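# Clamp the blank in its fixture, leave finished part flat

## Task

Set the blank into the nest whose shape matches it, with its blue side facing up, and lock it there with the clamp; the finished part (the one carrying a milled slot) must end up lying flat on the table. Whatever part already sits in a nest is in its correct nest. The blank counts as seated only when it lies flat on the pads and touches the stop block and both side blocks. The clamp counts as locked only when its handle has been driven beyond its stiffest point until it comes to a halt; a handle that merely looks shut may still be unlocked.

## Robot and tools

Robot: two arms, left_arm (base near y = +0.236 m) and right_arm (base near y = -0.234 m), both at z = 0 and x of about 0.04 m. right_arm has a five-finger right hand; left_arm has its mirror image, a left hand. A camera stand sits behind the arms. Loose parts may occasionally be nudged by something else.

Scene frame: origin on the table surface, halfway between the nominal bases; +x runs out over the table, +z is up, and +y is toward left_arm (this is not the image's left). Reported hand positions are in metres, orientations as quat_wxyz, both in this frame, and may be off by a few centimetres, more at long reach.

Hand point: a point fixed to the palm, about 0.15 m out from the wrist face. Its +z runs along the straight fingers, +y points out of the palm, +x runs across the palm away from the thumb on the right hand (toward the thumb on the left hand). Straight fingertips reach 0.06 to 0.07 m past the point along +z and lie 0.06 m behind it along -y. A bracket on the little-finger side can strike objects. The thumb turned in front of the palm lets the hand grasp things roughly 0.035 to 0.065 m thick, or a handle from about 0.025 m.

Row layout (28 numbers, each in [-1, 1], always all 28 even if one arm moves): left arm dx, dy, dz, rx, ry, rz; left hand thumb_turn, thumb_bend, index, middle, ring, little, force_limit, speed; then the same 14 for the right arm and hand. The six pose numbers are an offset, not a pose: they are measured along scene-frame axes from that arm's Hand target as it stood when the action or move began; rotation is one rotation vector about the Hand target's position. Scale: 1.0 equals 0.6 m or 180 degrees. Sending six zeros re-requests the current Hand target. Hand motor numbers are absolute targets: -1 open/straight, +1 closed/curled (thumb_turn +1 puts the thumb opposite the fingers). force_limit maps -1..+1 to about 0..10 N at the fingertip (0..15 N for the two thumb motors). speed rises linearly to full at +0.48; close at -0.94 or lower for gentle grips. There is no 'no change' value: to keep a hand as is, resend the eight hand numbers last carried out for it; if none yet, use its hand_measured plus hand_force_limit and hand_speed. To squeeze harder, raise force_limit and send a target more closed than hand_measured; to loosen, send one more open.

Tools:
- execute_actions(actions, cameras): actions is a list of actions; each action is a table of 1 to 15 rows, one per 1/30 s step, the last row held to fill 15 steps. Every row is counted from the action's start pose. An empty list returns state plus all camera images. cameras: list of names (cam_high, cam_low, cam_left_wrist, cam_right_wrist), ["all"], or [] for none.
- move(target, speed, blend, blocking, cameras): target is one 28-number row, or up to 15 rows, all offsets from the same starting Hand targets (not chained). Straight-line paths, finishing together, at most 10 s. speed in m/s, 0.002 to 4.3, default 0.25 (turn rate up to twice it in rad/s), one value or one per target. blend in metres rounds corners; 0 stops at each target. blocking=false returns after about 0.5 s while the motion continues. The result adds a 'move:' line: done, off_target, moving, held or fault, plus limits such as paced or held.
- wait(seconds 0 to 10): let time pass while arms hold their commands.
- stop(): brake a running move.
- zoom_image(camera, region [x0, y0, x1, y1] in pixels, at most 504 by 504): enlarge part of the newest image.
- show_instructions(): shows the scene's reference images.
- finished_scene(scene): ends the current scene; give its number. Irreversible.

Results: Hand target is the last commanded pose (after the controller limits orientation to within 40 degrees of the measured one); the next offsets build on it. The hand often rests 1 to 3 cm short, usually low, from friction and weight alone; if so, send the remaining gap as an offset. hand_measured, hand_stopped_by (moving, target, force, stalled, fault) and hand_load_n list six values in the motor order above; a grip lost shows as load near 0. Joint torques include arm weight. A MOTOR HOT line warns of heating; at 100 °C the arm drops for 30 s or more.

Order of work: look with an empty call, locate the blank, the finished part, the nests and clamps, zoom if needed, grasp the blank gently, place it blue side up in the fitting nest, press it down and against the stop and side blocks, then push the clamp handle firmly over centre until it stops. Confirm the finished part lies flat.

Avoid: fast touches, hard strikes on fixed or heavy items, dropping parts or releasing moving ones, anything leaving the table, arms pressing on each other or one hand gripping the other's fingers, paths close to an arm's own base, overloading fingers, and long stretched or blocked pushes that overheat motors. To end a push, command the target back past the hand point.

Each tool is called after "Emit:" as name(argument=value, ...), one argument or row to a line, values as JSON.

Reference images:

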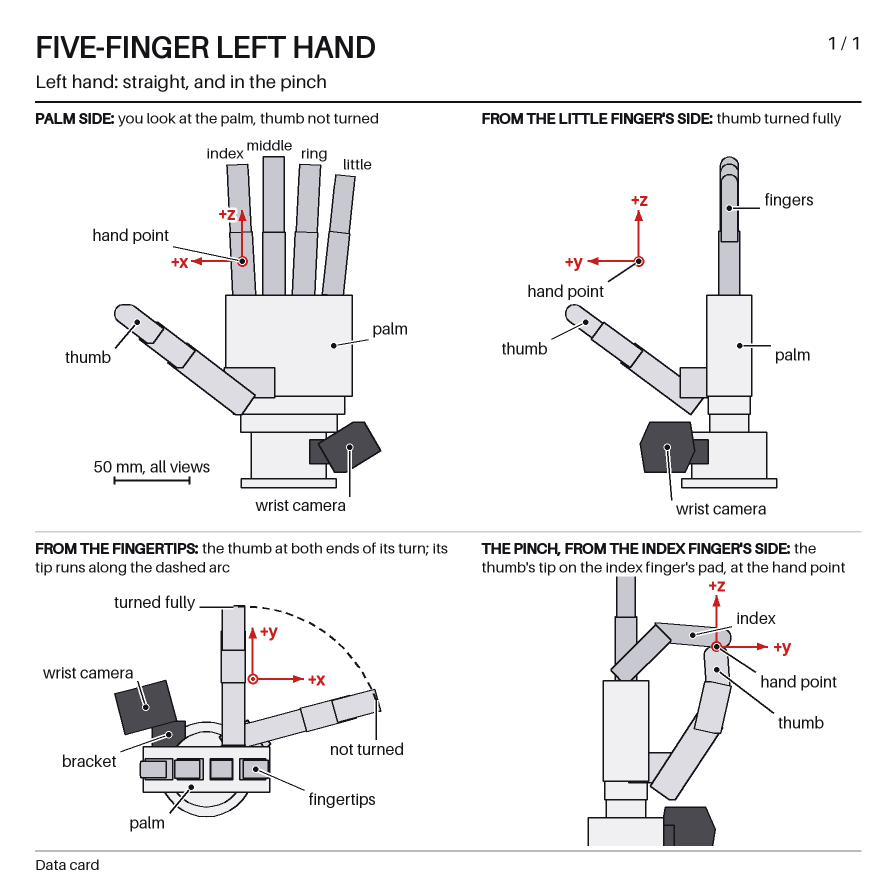

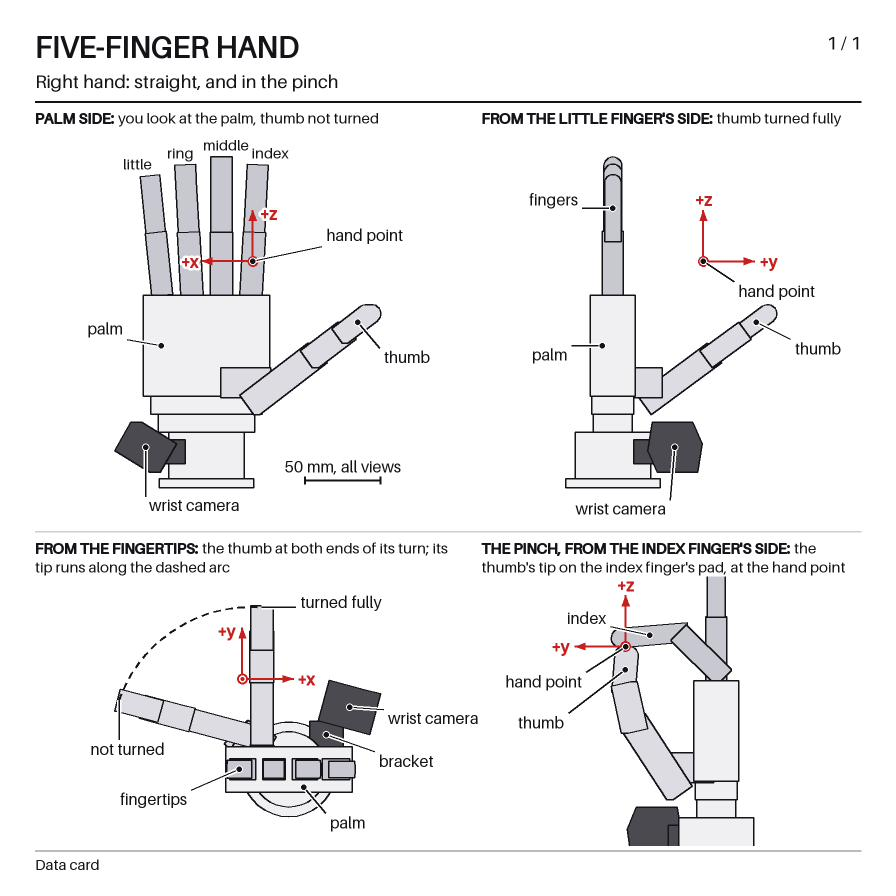

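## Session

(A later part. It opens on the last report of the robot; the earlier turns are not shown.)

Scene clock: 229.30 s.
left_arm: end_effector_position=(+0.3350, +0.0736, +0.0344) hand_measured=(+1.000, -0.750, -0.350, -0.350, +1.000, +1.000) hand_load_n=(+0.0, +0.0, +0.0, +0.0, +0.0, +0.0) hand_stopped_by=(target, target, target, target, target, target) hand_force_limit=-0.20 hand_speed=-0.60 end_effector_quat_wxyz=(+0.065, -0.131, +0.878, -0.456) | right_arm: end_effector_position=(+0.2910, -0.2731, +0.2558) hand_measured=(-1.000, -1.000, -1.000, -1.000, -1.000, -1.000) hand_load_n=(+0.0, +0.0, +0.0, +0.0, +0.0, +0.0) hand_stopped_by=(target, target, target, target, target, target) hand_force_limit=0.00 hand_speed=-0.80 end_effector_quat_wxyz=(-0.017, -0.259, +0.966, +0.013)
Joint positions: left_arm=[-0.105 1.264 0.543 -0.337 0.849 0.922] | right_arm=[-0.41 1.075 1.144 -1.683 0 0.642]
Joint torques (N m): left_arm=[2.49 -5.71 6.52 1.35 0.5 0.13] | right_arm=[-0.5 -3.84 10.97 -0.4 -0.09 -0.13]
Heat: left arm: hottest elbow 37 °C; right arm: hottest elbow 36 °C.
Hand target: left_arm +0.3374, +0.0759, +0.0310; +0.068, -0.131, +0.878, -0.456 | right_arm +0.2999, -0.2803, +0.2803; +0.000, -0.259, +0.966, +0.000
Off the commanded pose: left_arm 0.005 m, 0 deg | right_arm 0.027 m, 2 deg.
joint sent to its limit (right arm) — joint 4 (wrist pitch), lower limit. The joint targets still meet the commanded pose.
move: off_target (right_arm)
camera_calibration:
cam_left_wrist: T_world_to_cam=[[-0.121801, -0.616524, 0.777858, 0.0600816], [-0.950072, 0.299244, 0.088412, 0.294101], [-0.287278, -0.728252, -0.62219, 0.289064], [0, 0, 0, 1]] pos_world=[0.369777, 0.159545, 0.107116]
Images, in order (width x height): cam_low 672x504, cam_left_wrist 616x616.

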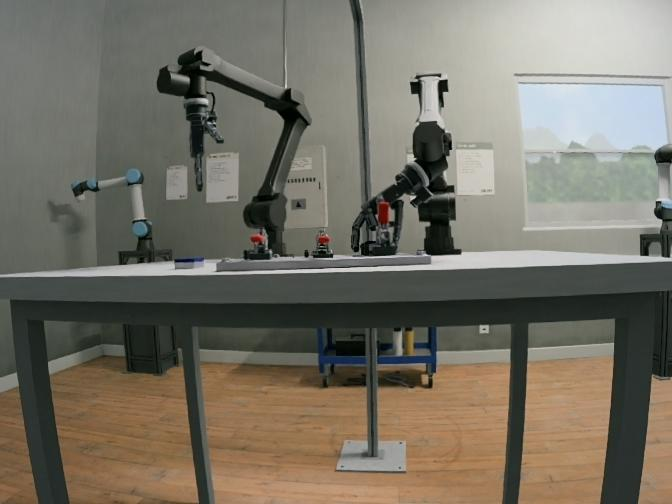

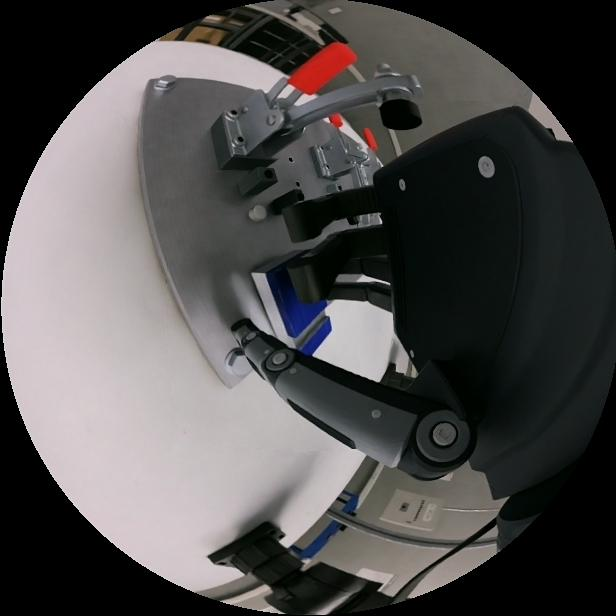

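Emit:
move(
  target=[
    [0.0,0.0,0,0,0,0,1,-0.5,-0.2,-0.2,1,1,-0.2,-0.6,0,0,0,0,0,0,-1,-1,-1,-1,-1,-1,0,-0.8],
  ],
  cameras=["cam_low","cam_left_wrist"],
  speed=0.05,
)

Emit:
zoom_image(
  camera="cam_low",
  region=[330, 200, 430, 270],
)

Emit:
zoom_image(
  camera="cam_left_wrist",
  region=[180, 180, 380, 380],
)

Scene clock: 231.47 s.
left_arm: end_effector_position=(+0.3353, +0.0728, +0.0349) hand_measured=(+1.000, -0.500, -0.200, -0.282, +1.000, +1.000) hand_load_n=(+0.0, +0.5, +0.0, +1.0, +0.0, +0.0) hand_stopped_by=(target, target, target, force, target, target) hand_force_limit=-0.20 hand_speed=-0.60 end_effector_quat_wxyz=(+0.065, -0.129, +0.877, -0.458) | right_arm: end_effector_position=(+0.2910, -0.2731, +0.2558) hand_measured=(-1.000, -1.000, -1.000, -1.000, -1.000, -1.000) hand_load_n=(+0.0, +0.0, +0.0, +0.0, +0.0, -0.5) hand_stopped_by=(target, target, target, target, target, target) hand_force_limit=0.00 hand_speed=-0.80 end_effector_quat_wxyz=(-0.017, -0.259, +0.966, +0.013)
Joint positions: left_arm=[-0.105 1.265 0.543 -0.334 0.854 0.923] | right_arm=[-0.41 1.075 1.144 -1.683 0 0.642]
Joint torques (N m): left_arm=[2.49 -5.77 6.5 1.24 0.29 0.13] | right_arm=[-1.03 -4.37 11.03 -0.43 -0.12 -0.15]
Heat: left arm: hottest elbow 37 °C; right arm: hottest elbow 36 °C.
Hand target: left_arm +0.3375, +0.0759, +0.0310; +0.068, -0.131, +0.878, -0.456 | right_arm +0.2999, -0.2803, +0.2803; +0.000, -0.259, +0.966, +0.000
Off the commanded pose: left_arm 0.005 m, 0 deg | right_arm 0.027 m, 2 deg.
joint sent to its limit (right arm) — joint 4 (wrist pitch), lower limit. The joint targets still meet the commanded pose.
move: off_target (right_arm)
camera_calibration:
cam_left_wrist: T_world_to_cam=[[-0.125421, -0.612752, 0.780259, 0.0601425], [-0.949401, 0.302385, 0.0848588, 0.294149], [-0.287936, -0.730136, -0.619673, 0.289185], [0, 0, 0, 1]] pos_world=[0.370076, 0.159051, 0.107312]
Images, in order (width x height): cam_low 672x504, cam_left_wrist 616x616.

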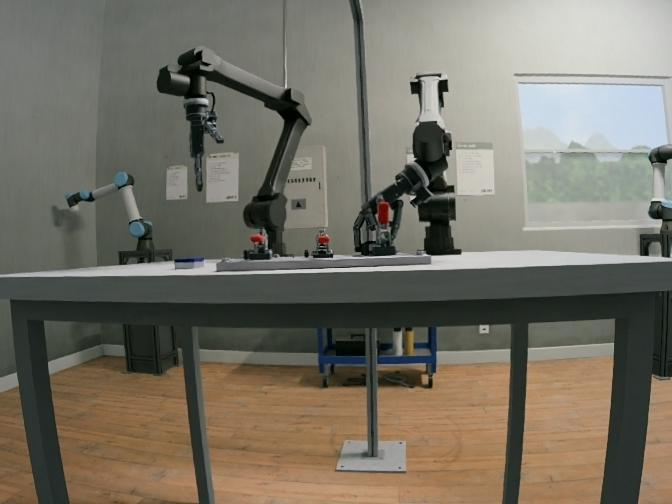

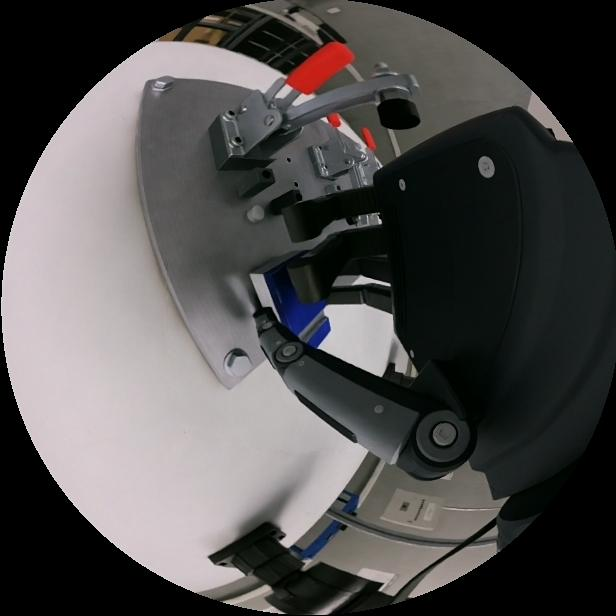

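Scaled by 5.040 from the camera's 672x504 image, which has a finer 960x720 frame.

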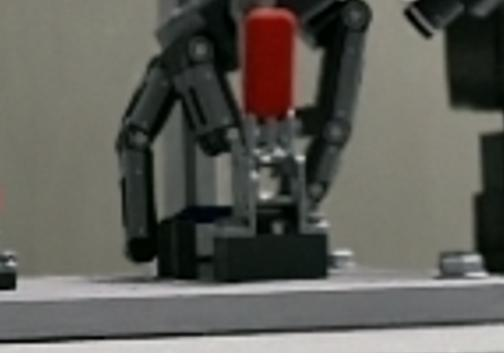

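Scaled by 2.520 from the camera's 616x616 image, which has a finer 880x880 frame.

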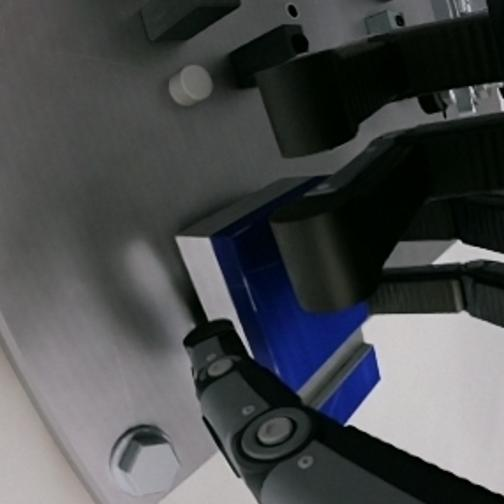

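Emit:
move(
  target=[
    [0.0,0.0,0,0,0,0,1,-0.2,-0.1,-0.2,1,1,-0.2,-0.6,0,0,0,0,0,0,-1,-1,-1,-1,-1,-1,0,-0.8],
  ],
  cameras=["cam_low","cam_left_wrist"],
  speed=0.05,
)

Emit:
zoom_image(
  camera="cam_low",
  region=[330, 200, 430, 270],
)

Emit:
zoom_image(
  camera="cam_left_wrist",
  region=[180, 180, 380, 380],
)

Scene clock: 233.87 s.
left_arm: end_effector_position=(+0.3352, +0.0727, +0.0349) hand_measured=(+1.000, -0.454, -0.110, -0.282, +1.000, +1.000) hand_load_n=(-3.0, +11.0, +11.0, +0.5, +0.0, +0.0) hand_stopped_by=(target, force, force, force, target, target) hand_force_limit=-0.20 hand_speed=-0.60 end_effector_quat_wxyz=(+0.065, -0.129, +0.877, -0.458) | right_arm: end_effector_position=(+0.2910, -0.2731, +0.2558) hand_measured=(-1.000, -1.000, -1.000, -1.000, -1.000, -1.000) hand_load_n=(+0.0, +0.0, +0.0, +0.0, +0.0, +0.0) hand_stopped_by=(target, target, target, target, target, target) hand_force_limit=0.00 hand_speed=-0.80 end_effector_quat_wxyz=(-0.017, -0.259, +0.966, +0.013)
Joint positions: left_arm=[-0.105 1.265 0.543 -0.334 0.854 0.923] | right_arm=[-0.41 1.075 1.144 -1.683 0 0.642]
Joint torques (N m): left_arm=[2.49 -5.77 6.5 1.25 0.28 0.13] | right_arm=[-1.26 -4.13 11.12 -0.27 -0.14 -0.19]
Heat: left arm: hottest elbow 37 °C; right arm: hottest elbow 36 °C.
Hand target: left_arm +0.3375, +0.0759, +0.0310; +0.068, -0.131, +0.878, -0.456 | right_arm +0.2999, -0.2803, +0.2803; +0.000, -0.259, +0.966, +0.000
Off the commanded pose: left_arm 0.006 m, 0 deg | right_arm 0.027 m, 2 deg.
joint sent to its limit (right arm) — joint 4 (wrist pitch), lower limit. The joint targets still meet the commanded pose.
move: off_target (right_arm)
camera_calibration:
cam_left_wrist: T_world_to_cam=[[-0.125542, -0.612472, 0.780459, 0.0601215], [-0.949331, 0.302626, 0.0847827, 0.294093], [-0.288115, -0.730271, -0.619431, 0.289247], [0, 0, 0, 1]] pos_world=[0.370076, 0.159051, 0.107312]
Images, in order (width x height): cam_low 672x504, cam_left_wrist 616x616.

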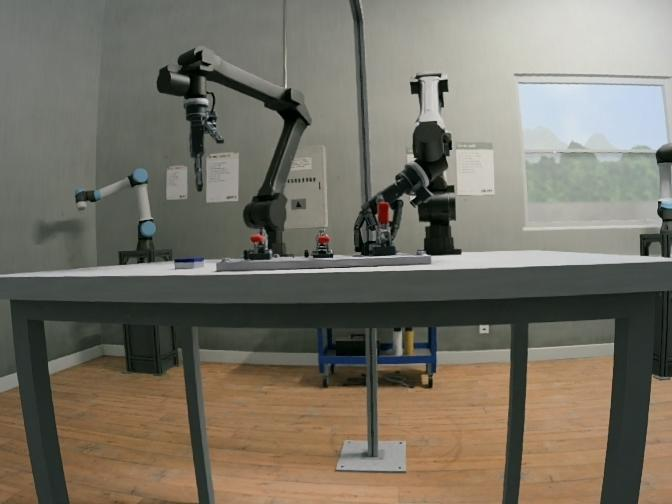

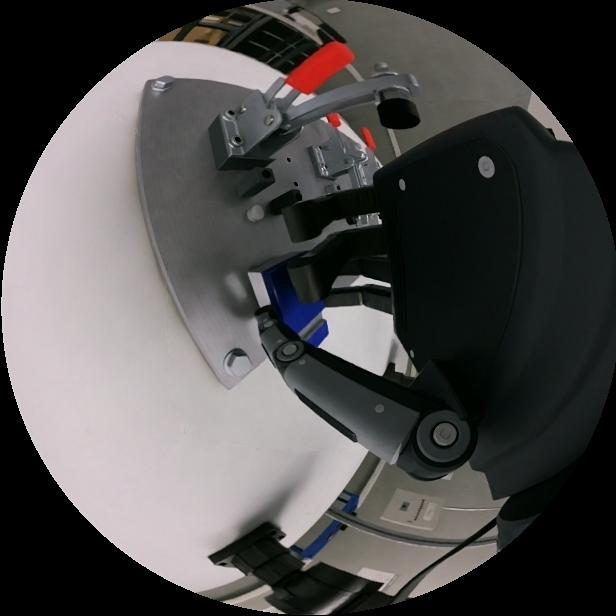

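Scaled by 5.040 from the camera's 672x504 image, which has a finer 960x720 frame.

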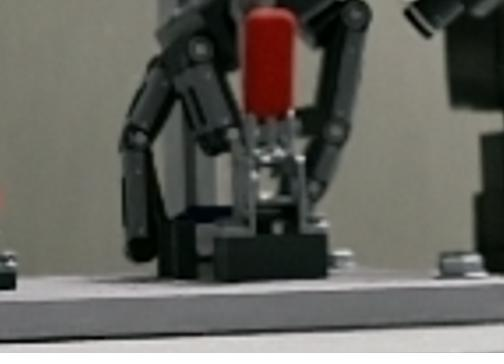

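Scaled by 2.520 from the camera's 616x616 image, which has a finer 880x880 frame.

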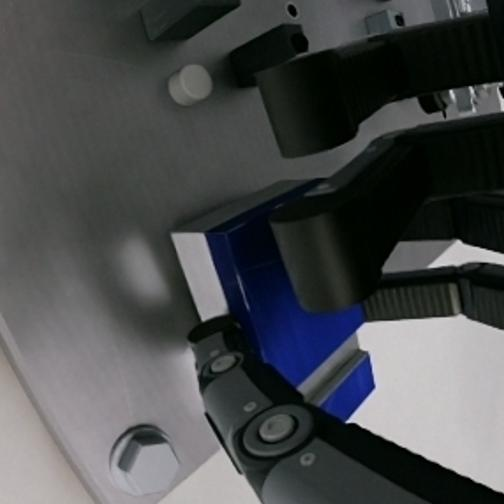

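Emit:
move(
  target=[
    [0.0,0.0,0,0,0,0,1,-0.2,-0.1,-0.45,1,1,-0.2,-0.6,0,0,0,0,0,0,-1,-1,-1,-1,-1,-1,0,-0.8],
    [0.0,0.0,0.06,0,0,0,1,-0.2,-0.1,-0.45,1,1,-0.2,-0.6,0,0,0,0,0,0,-1,-1,-1,-1,-1,-1,0,-0.8],
  ],
  cameras=["cam_low","cam_left_wrist"],
  speed=0.05,
)

Emit:
zoom_image(
  camera="cam_low",
  region=[330, 180, 430, 270],
)

Emit:
zoom_image(
  camera="cam_left_wrist",
  region=[180, 180, 380, 380],
)

Scene clock: 237.37 s.
left_arm: end_effector_position=(+0.3133, +0.0763, +0.0446) hand_measured=(+1.000, -0.454, -0.110, -0.450, +1.000, +1.000) hand_load_n=(-3.0, +12.0, +10.5, +0.0, +0.0, +0.0) hand_stopped_by=(target, force, force, target, target, target) hand_force_limit=-0.20 hand_speed=-0.60 end_effector_quat_wxyz=(+0.039, -0.144, +0.881, -0.448) | right_arm: end_effector_position=(+0.2910, -0.2731, +0.2558) hand_measured=(-1.000, -1.000, -1.000, -1.000, -1.000, -1.000) hand_load_n=(+0.0, -0.5, +0.0, +0.0, +0.0, +0.0) hand_stopped_by=(target, target, target, target, target, target) hand_force_limit=0.00 hand_speed=-0.80 end_effector_quat_wxyz=(-0.017, -0.259, +0.966, +0.013)
Joint positions: left_arm=[-0.105 1.206 0.543 -0.457 0.849 0.924] | right_arm=[-0.41 1.075 1.144 -1.683 0 0.642]
Joint torques (N m): left_arm=[2.43 -7.88 10.33 0.61 0.51 0.1] | right_arm=[-1.32 -5.07 11.06 -0.16 -0.15 -0.14]
Heat: left arm: hottest elbow 37 °C; right arm: hottest elbow 37 °C.
Hand target: left_arm +0.3375, +0.0759, +0.0670; +0.068, -0.131, +0.878, -0.456 | right_arm +0.2999, -0.2803, +0.2803; +0.000, -0.259, +0.966, +0.000
Off the commanded pose: left_arm 0.033 m, 4 deg | right_arm 0.027 m, 2 deg.
joint sent to its limit (right arm) — joint 4 (wrist pitch), lower limit. The joint targets still meet the commanded pose.
move: off_target (left_arm, right_arm)
camera_calibration:
cam_left_wrist: T_world_to_cam=[[-0.0759073, -0.622707, 0.778764, 0.037194], [-0.942643, 0.299425, 0.147543, 0.266827], [-0.325058, -0.722897, -0.609719, 0.302078], [0, 0, 0, 1]] pos_world=[0.352539, 0.161637, 0.115849]
Images, in order (width x height): cam_low 672x504, cam_left_wrist 616x616.

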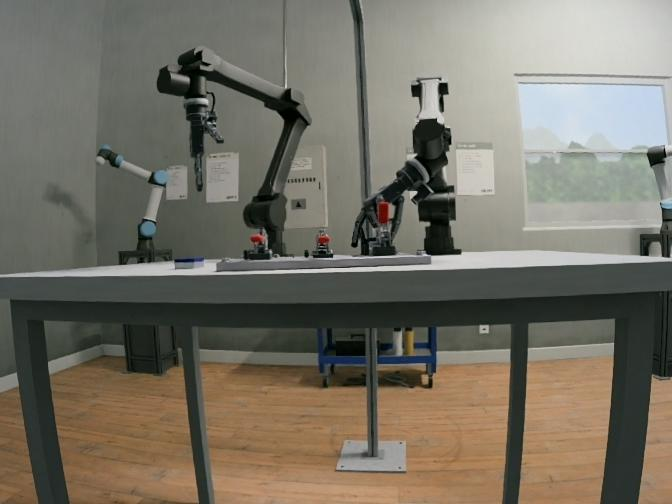

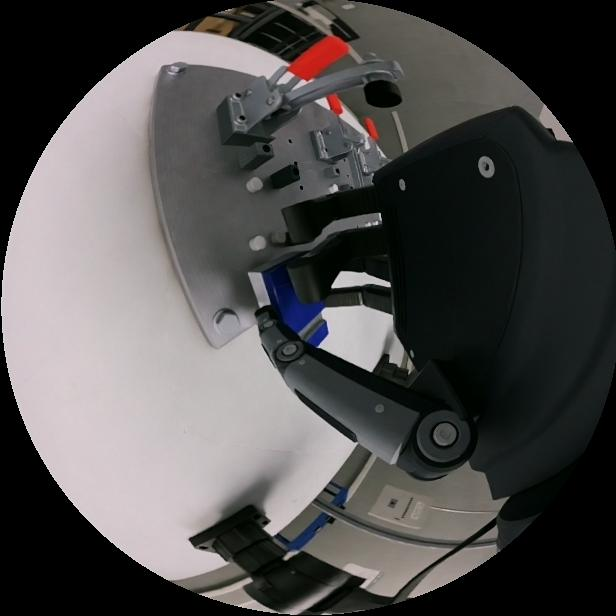

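Scaled by 5.040 from the camera's 672x504 image, which has a finer 960x720 frame.

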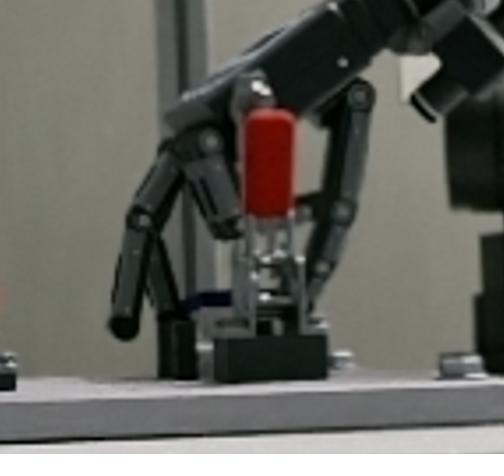

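Scaled by 2.520 from the camera's 616x616 image, which has a finer 880x880 frame.

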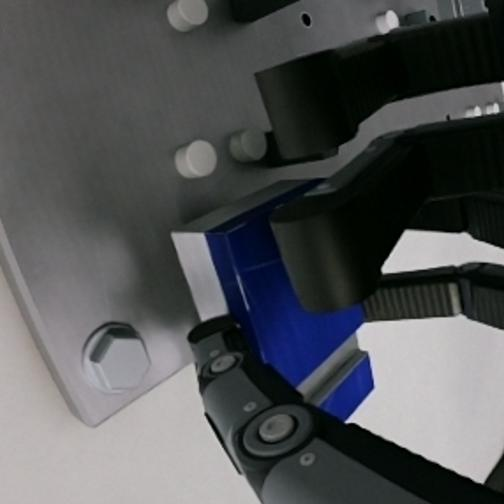

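Emit:
move(
  target=[
    [0.0,0.0,0.03,0,0,0,1,-0.2,-0.1,-0.2,1,1,-0.2,-0.8,0,0,0,0,0,0,-1,-1,-1,-1,-1,-1,0,-0.8],
    [0.0,0.0,0.12,0,0,0,1,-0.2,-0.1,-0.2,1,1,-0.2,-0.8,0,0,0,0,0,0,-1,-1,-1,-1,-1,-1,0,-0.8],
    [0.03,0.33,0.12,0,0,0,1,-0.2,-0.1,-0.2,1,1,-0.2,-0.8,0,0,0,0,0,0,-1,-1,-1,-1,-1,-1,0,-0.8],
  ],
  cameras=["cam_low","cam_left_wrist","cam_high"],
  speed=[0.05,0.1,0.15],
)

Scene clock: 244.70 s.
left_arm: end_effector_position=(+0.3378, +0.2635, +0.1251) hand_measured=(+1.000, -0.454, -0.110, -0.200, +1.000, +1.000) hand_load_n=(-3.0, +12.0, +10.5, +0.0, +0.0, +0.0) hand_stopped_by=(target, force, force, target, target, target) hand_force_limit=-0.20 hand_speed=-0.80 end_effector_quat_wxyz=(+0.050, -0.138, +0.876, -0.459) | right_arm: end_effector_position=(+0.2910, -0.2731, +0.2558) hand_measured=(-1.000, -1.000, -1.000, -1.000, -1.000, -1.000) hand_load_n=(+0.0, +0.0, +0.0, +0.0, +0.0, +0.0) hand_stopped_by=(target, target, target, target, target, target) hand_force_limit=0.00 hand_speed=-0.80 end_effector_quat_wxyz=(-0.017, -0.259, +0.966, +0.013)
Joint positions: left_arm=[0.494 1.375 0.943 -1.437 0.927 1.89] | right_arm=[-0.41 1.075 1.144 -1.683 0 0.642]
Joint torques (N m): left_arm=[2.37 -8.06 10.69 -0.75 0.75 0.12] | right_arm=[-0.5 -5.54 11.07 -0.4 -0.14 -0.17]
Heat: left arm: hottest elbow 38 °C; right arm: hottest elbow 37 °C.
Hand target: left_arm +0.3554, +0.2739, +0.1390; +0.068, -0.131, +0.878, -0.456 | right_arm +0.2999, -0.2803, +0.2803; +0.000, -0.259, +0.966, +0.000
Off the commanded pose: left_arm 0.025 m, 2 deg | right_arm 0.027 m, 2 deg.
joint sent to its limit (right arm) — joint 4 (wrist pitch), lower limit. The joint targets still meet the commanded pose.
move: off_target (left_arm, right_arm)
camera_calibration:
cam_left_wrist: T_world_to_cam=[[-0.0976353, -0.606836, 0.788807, 0.0949406], [-0.946033, 0.302688, 0.115764, 0.226214], [-0.309012, -0.734935, -0.60364, 0.491359], [0, 0, 0, 1]] pos_world=[0.375111, 0.350258, 0.195527]
Images, in order (width x height): cam_high 672x504, cam_low 672x504, cam_left_wrist 616x616.

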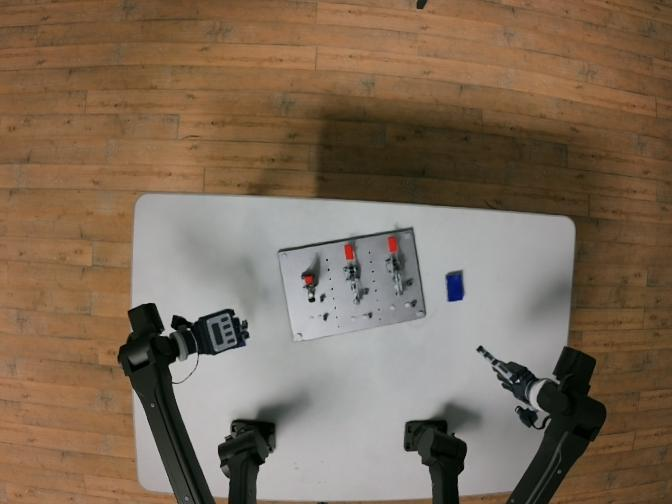

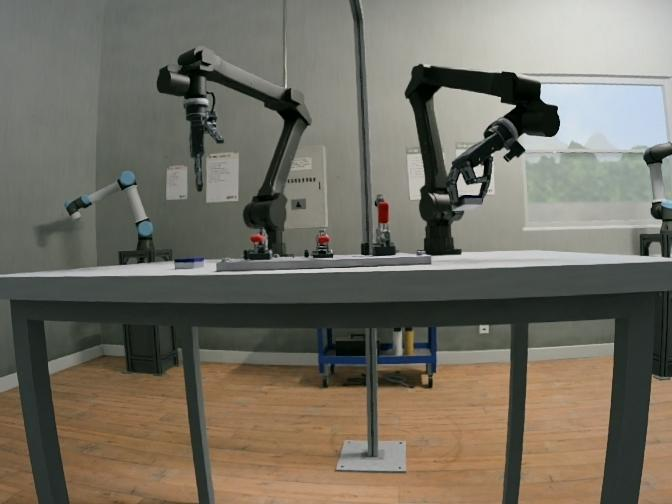

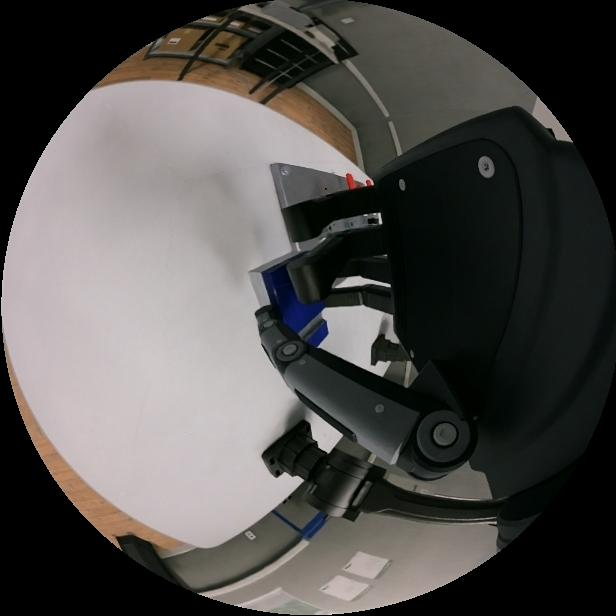

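Emit:
zoom_image(
  camera="cam_low",
  region=[430, 120, 530, 220],
)

Emit:
zoom_image(
  camera="cam_high",
  region=[280, 245, 370, 345],
)

Emit:
zoom_image(
  camera="cam_high",
  region=[190, 290, 270, 370],
)

Scaled by 5.040 from the camera's 672x504 image, which has a finer 960x720 frame.

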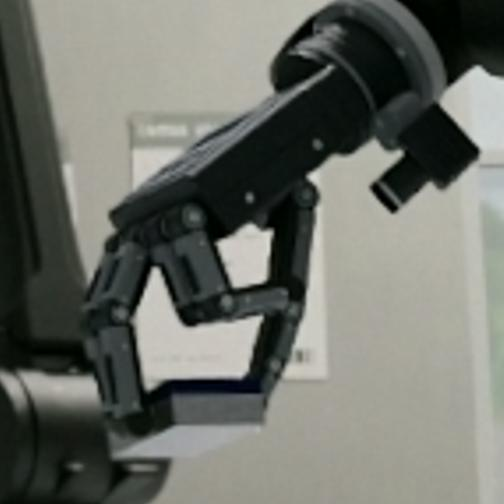

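Scaled by 5.040 from the camera's 672x504 image, which has a finer 960x720 frame.

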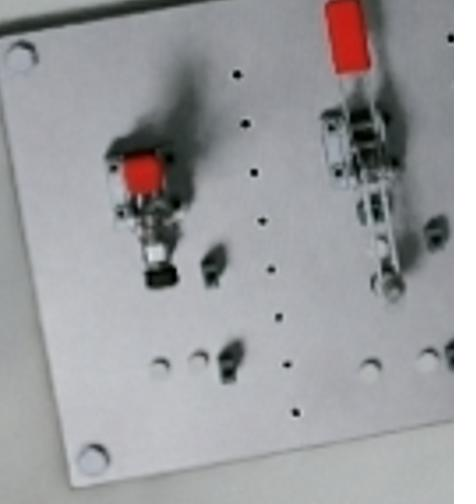

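Scaled by 6.300 from the camera's 672x504 image, which has a finer 960x720 frame.

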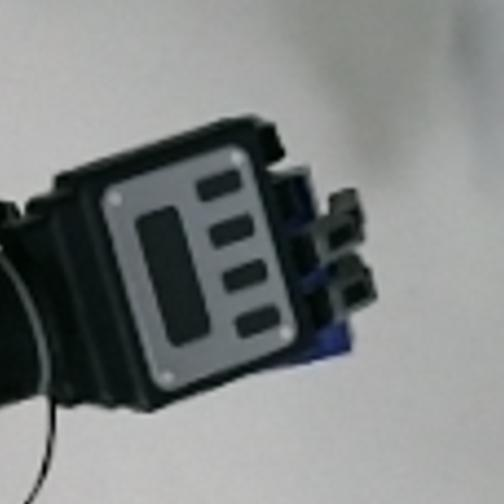

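Emit:
move(
  target=[
    [-0.01,0.0,-0.163,0,0,0,1,-0.2,-0.1,-0.2,1,1,-0.2,-0.8,0,0,0,0,0,0,-1,-1,-1,-1,-1,-1,0,-0.8],
  ],
  cameras=["cam_low","cam_left_wrist"],
  speed=0.08,
)

Emit:
zoom_image(
  camera="cam_low",
  region=[430, 180, 530, 270],
)

Scene clock: 248.53 s.
left_arm: end_effector_position=(+0.3475, +0.2708, +0.0424) hand_measured=(+1.000, -0.454, -0.110, -0.200, +1.000, +1.000) hand_load_n=(-3.0, +12.0, +11.0, +0.0, +0.0, +0.0) hand_stopped_by=(target, force, force, target, target, target) hand_force_limit=-0.20 hand_speed=-0.80 end_effector_quat_wxyz=(+0.063, -0.130, +0.879, -0.455) | right_arm: end_effector_position=(+0.2910, -0.2731, +0.2558) hand_measured=(-1.000, -1.000, -1.000, -1.000, -1.000, -1.000) hand_load_n=(+0.0, +0.0, +0.0, +0.0, +0.0, +0.0) hand_stopped_by=(target, target, target, target, target, target) hand_force_limit=0.00 hand_speed=-0.80 end_effector_quat_wxyz=(-0.017, -0.259, +0.966, +0.013)
Joint positions: left_arm=[0.5 1.514 0.842 -1.175 0.927 1.904] | right_arm=[-0.41 1.075 1.144 -1.683 0 0.642]
Joint torques (N m): left_arm=[2.49 -9.47 6.04 -0.1 0.68 0.11] | right_arm=[-1.03 -4.72 11.32 -0.34 -0.11 -0.19]
Heat: left arm: hottest elbow 38 °C; right arm: hottest elbow 37 °C.
Hand target: left_arm +0.3495, +0.2739, +0.0413; +0.068, -0.131, +0.878, -0.456 | right_arm +0.2999, -0.2803, +0.2803; +0.000, -0.259, +0.966, +0.000
Off the commanded pose: left_arm 0.004 m, 1 deg | right_arm 0.027 m, 2 deg.
joint sent to its limit (right arm) — joint 4 (wrist pitch), lower limit. The joint targets still meet the commanded pose.
move: off_target (right_arm)
camera_calibration:
cam_left_wrist: T_world_to_cam=[[-0.122426, -0.617075, 0.777322, 0.177394], [-0.948697, 0.302817, 0.0909733, 0.244702], [-0.291524, -0.726306, -0.62249, 0.44221], [0, 0, 0, 1]] pos_world=[0.382781, 0.356545, 0.115117]
Images, in order (width x height): cam_low 672x504, cam_left_wrist 616x616.

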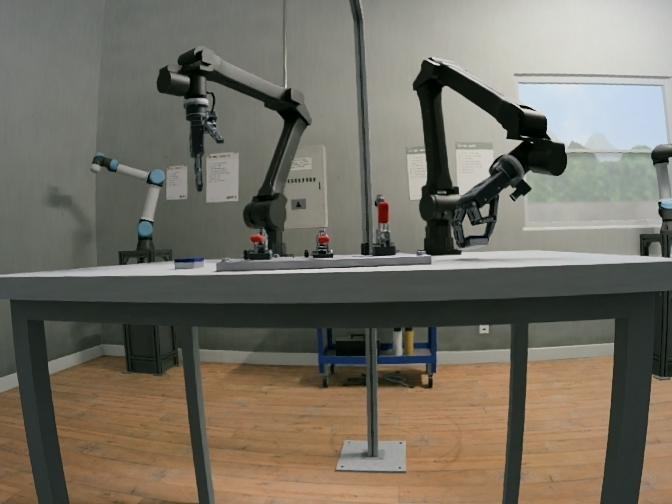

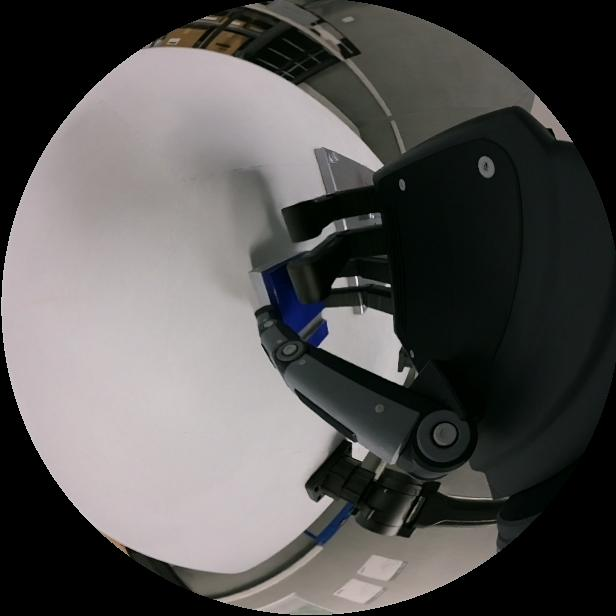

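Scaled by 5.040 from the camera's 672x504 image, which has a finer 960x720 frame.

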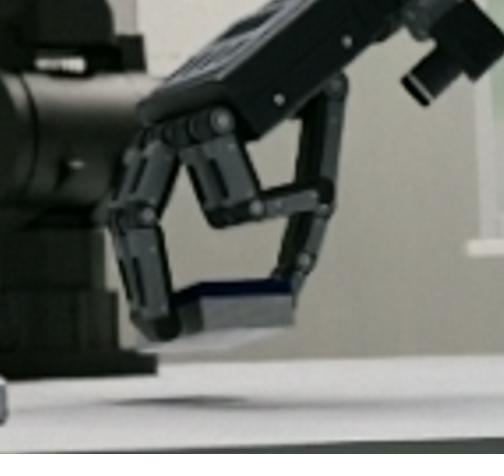

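Emit:
move(
  target=[
    [0,0.0,-0.025,0,0,0,1,-0.2,-0.1,-0.2,1,1,-0.2,-0.8,0,0,0,0,0,0,-1,-1,-1,-1,-1,-1,0,-0.8],
  ],
  cameras=["cam_low"],
  speed=0.04,
)

Emit:
zoom_image(
  camera="cam_low",
  region=[430, 180, 530, 270],
)

Scene clock: 250.33 s.
left_arm: end_effector_position=(+0.3481, +0.2711, +0.0280) hand_measured=(+1.000, -0.454, -0.110, -0.200, +1.000, +1.000) hand_load_n=(-3.5, +12.0, +10.5, -0.5, +0.0, +0.0) hand_stopped_by=(target, force, force, target, target, target) hand_force_limit=-0.20 hand_speed=-0.80 end_effector_quat_wxyz=(+0.064, -0.129, +0.879, -0.455) | right_arm: end_effector_position=(+0.2910, -0.2731, +0.2558) hand_measured=(-1.000, -1.000, -1.000, -1.000, -1.000, -1.000) hand_load_n=(+0.0, +0.0, +0.0, +0.0, +0.0, +0.0) hand_stopped_by=(target, target, target, target, target, target) hand_force_limit=0.00 hand_speed=-0.80 end_effector_quat_wxyz=(-0.017, -0.259, +0.966, +0.013)
Joint positions: left_arm=[0.5 1.543 0.827 -1.13 0.927 1.905] | right_arm=[-0.41 1.075 1.144 -1.683 0 0.642]
Joint torques (N m): left_arm=[2.49 -9.47 5.76 -0.06 0.68 0.11] | right_arm=[-1.44 -4.72 11.23 -0.36 -0.12 -0.13]
Heat: left arm: hottest elbow 37 °C; right arm: hottest elbow 37 °C.
Hand target: left_arm +0.3494, +0.2739, +0.0262; +0.068, -0.131, +0.878, -0.456 | right_arm +0.2999, -0.2803, +0.2803; +0.000, -0.259, +0.966, +0.000
Off the commanded pose: left_arm 0.004 m, 1 deg | right_arm 0.027 m, 2 deg.
joint sent to its limit (right arm) — joint 4 (wrist pitch), lower limit. The joint targets still meet the commanded pose.
move: off_target (right_arm)
Images, in order (width x height): cam_low 672x504.

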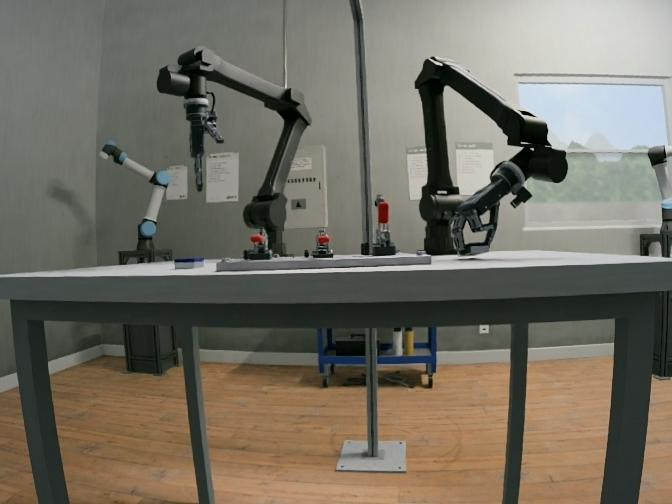

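Scaled by 5.040 from the camera's 672x504 image, which has a finer 960x720 frame.

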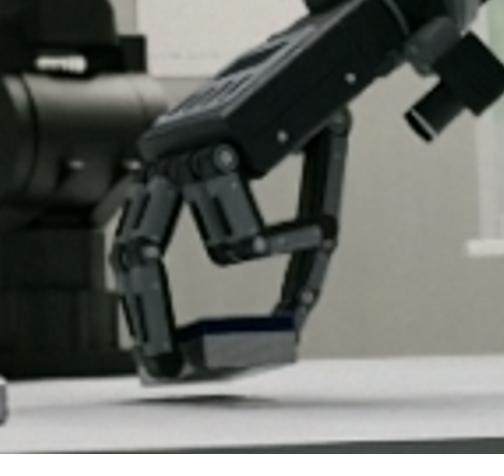

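Emit:
move(
  target=[
    [0,0.0,-0.016,0,0,0,1,-0.2,-0.1,-0.2,1,1,-0.2,-0.8,0,0,0,0,0,0,-1,-1,-1,-1,-1,-1,0,-0.8],
  ],
  cameras=["cam_low"],
  speed=0.03,
)

Emit:
zoom_image(
  camera="cam_low",
  region=[430, 200, 530, 270],
)

Scene clock: 251.77 s.
left_arm: end_effector_position=(+0.3496, +0.2717, +0.0207) hand_measured=(+1.000, -0.454, -0.110, -0.200, +1.000, +1.000) hand_load_n=(-2.5, +11.0, +9.0, +0.0, +0.0, +0.0) hand_stopped_by=(target, force, force, target, target, target) hand_force_limit=-0.20 hand_speed=-0.80 end_effector_quat_wxyz=(+0.067, -0.128, +0.879, -0.455) | right_arm: end_effector_position=(+0.2910, -0.2731, +0.2558) hand_measured=(-1.000, -1.000, -1.000, -1.000, -1.000, -1.000) hand_load_n=(+0.0, +0.0, +0.0, +0.0, +0.0, +0.0) hand_stopped_by=(target, target, target, target, target, target) hand_force_limit=0.00 hand_speed=-0.80 end_effector_quat_wxyz=(-0.017, -0.259, +0.966, +0.013)
Joint positions: left_arm=[0.5 1.558 0.821 -1.103 0.928 1.905] | right_arm=[-0.41 1.075 1.144 -1.683 0 0.642]
Joint torques (N m): left_arm=[2.49 -9.17 5.42 0.05 0.62 0.11] | right_arm=[-1.2 -4.78 11.04 -0.44 -0.09 -0.15]
Heat: left arm: hottest elbow 37 °C; right arm: hottest elbow 37 °C.
Hand target: left_arm +0.3495, +0.2739, +0.0166; +0.068, -0.131, +0.878, -0.456 | right_arm +0.2999, -0.2803, +0.2803; +0.000, -0.259, +0.966, +0.000
Off the commanded pose: left_arm 0.005 m, 0 deg | right_arm 0.027 m, 2 deg.
joint sent to its limit (right arm) — joint 4 (wrist pitch), lower limit. The joint targets still meet the commanded pose.
move: off_target (right_arm)
Images, in order (width x height): cam_low 672x504.

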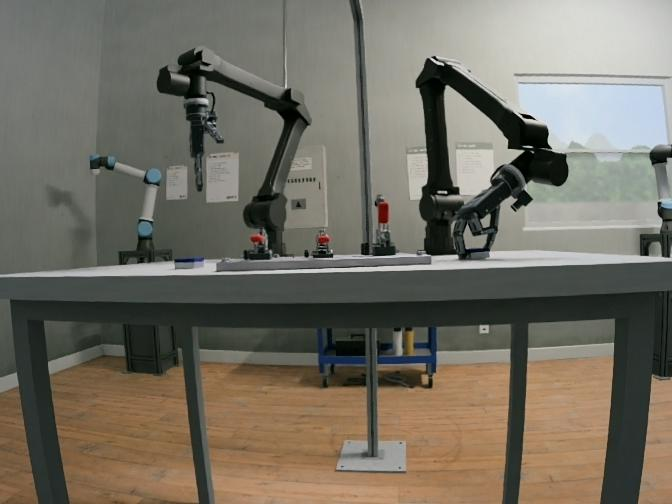

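Scaled by 5.040 from the camera's 672x504 image, which has a finer 960x720 frame.

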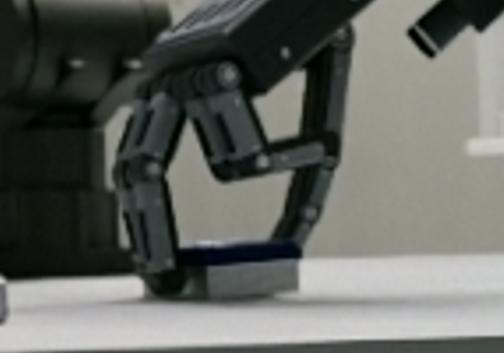

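Emit:
move(
  target=[
    [0,0.0,-0.004,0,0,0,1,-0.55,-0.2,-0.3,1,1,-0.2,-0.9,0,0,0,0,0,0,-1,-1,-1,-1,-1,-1,0,-0.8],
    [0,0.0,-0.004,0,0,0,1,-1,-0.6,-0.6,1,1,-0.2,-0.3,0,0,0,0,0,0,-1,-1,-1,-1,-1,-1,0,-0.8],
  ],
  cameras=["cam_low","cam_left_wrist"],
  speed=0.03,
)

Emit:
zoom_image(
  camera="cam_low",
  region=[430, 200, 530, 270],
)

Emit:
zoom_image(
  camera="cam_left_wrist",
  region=[180, 180, 380, 380],
)

Scene clock: 255.60 s.
left_arm: end_effector_position=(+0.3511, +0.2724, +0.0193) hand_measured=(+1.000, -1.000, -0.600, -0.600, +1.000, +1.000) hand_load_n=(+0.0, +0.0, +0.0, +0.0, +0.5, +0.0) hand_stopped_by=(target, target, target, target, target, target) hand_force_limit=-0.20 hand_speed=-0.30 end_effector_quat_wxyz=(+0.069, -0.127, +0.879, -0.454) | right_arm: end_effector_position=(+0.2910, -0.2731, +0.2558) hand_measured=(-1.000, -1.000, -1.000, -1.000, -1.000, -1.000) hand_load_n=(+0.0, +0.0, +0.0, +0.0, +0.0, +0.0) hand_stopped_by=(target, target, target, target, target, target) hand_force_limit=0.00 hand_speed=-0.80 end_effector_quat_wxyz=(-0.017, -0.259, +0.966, +0.013)
Joint positions: left_arm=[0.5 1.561 0.821 -1.095 0.929 1.905] | right_arm=[-0.41 1.075 1.144 -1.683 0 0.642]
Joint torques (N m): left_arm=[2.43 -9.11 5.24 0.03 0.61 0.11] | right_arm=[-1.32 -4.07 10.99 -0.08 -0.14 -0.1]
Heat: left arm: hottest elbow 37 °C; right arm: hottest elbow 37 °C.
Hand target: left_arm +0.3495, +0.2739, +0.0143; +0.068, -0.131, +0.878, -0.456 | right_arm +0.2999, -0.2803, +0.2803; +0.000, -0.259, +0.966, +0.000
Off the commanded pose: left_arm 0.006 m, 1 deg | right_arm 0.027 m, 2 deg.
joint sent to its limit (right arm) — joint 4 (wrist pitch), lower limit. The joint targets still meet the commanded pose.
move: off_target (right_arm)
camera_calibration:
cam_left_wrist: T_world_to_cam=[[-0.131471, -0.620503, 0.773105, 0.200937], [-0.949941, 0.301826, 0.080706, 0.250542], [-0.283422, -0.723794, -0.629122, 0.42675], [0, 0, 0, 1]] pos_world=[0.385368, 0.357941, 0.0929129]
Images, in order (width x height): cam_low 672x504, cam_left_wrist 616x616.

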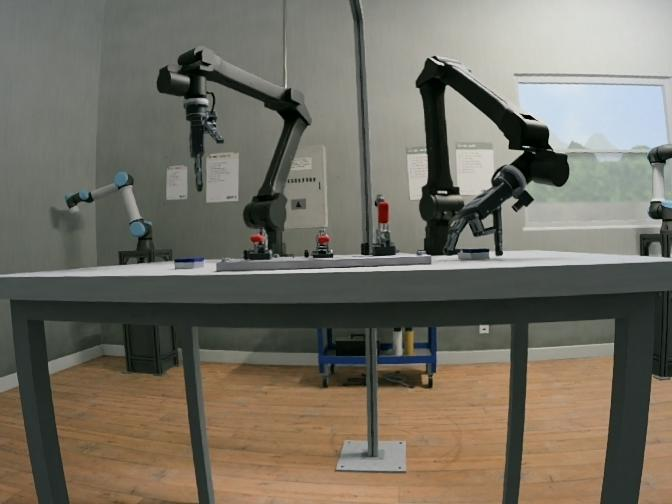

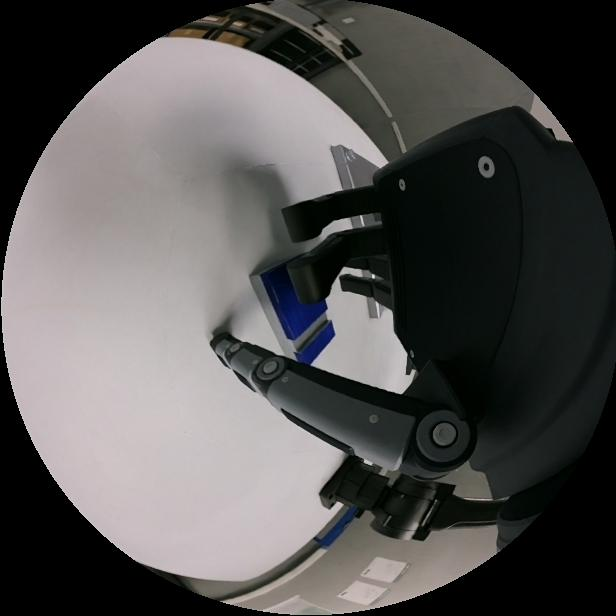

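Scaled by 5.040 from the camera's 672x504 image, which has a finer 960x720 frame.

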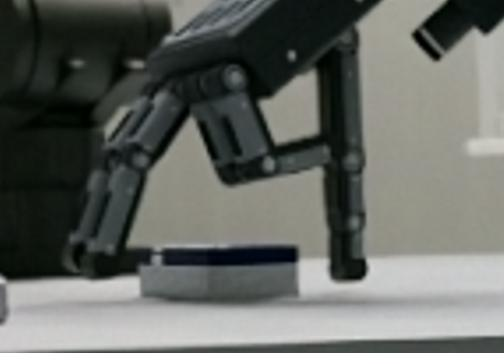

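Scaled by 2.520 from the camera's 616x616 image, which has a finer 880x880 frame.

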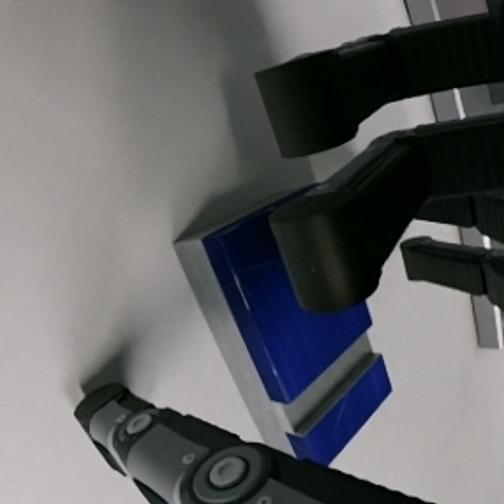

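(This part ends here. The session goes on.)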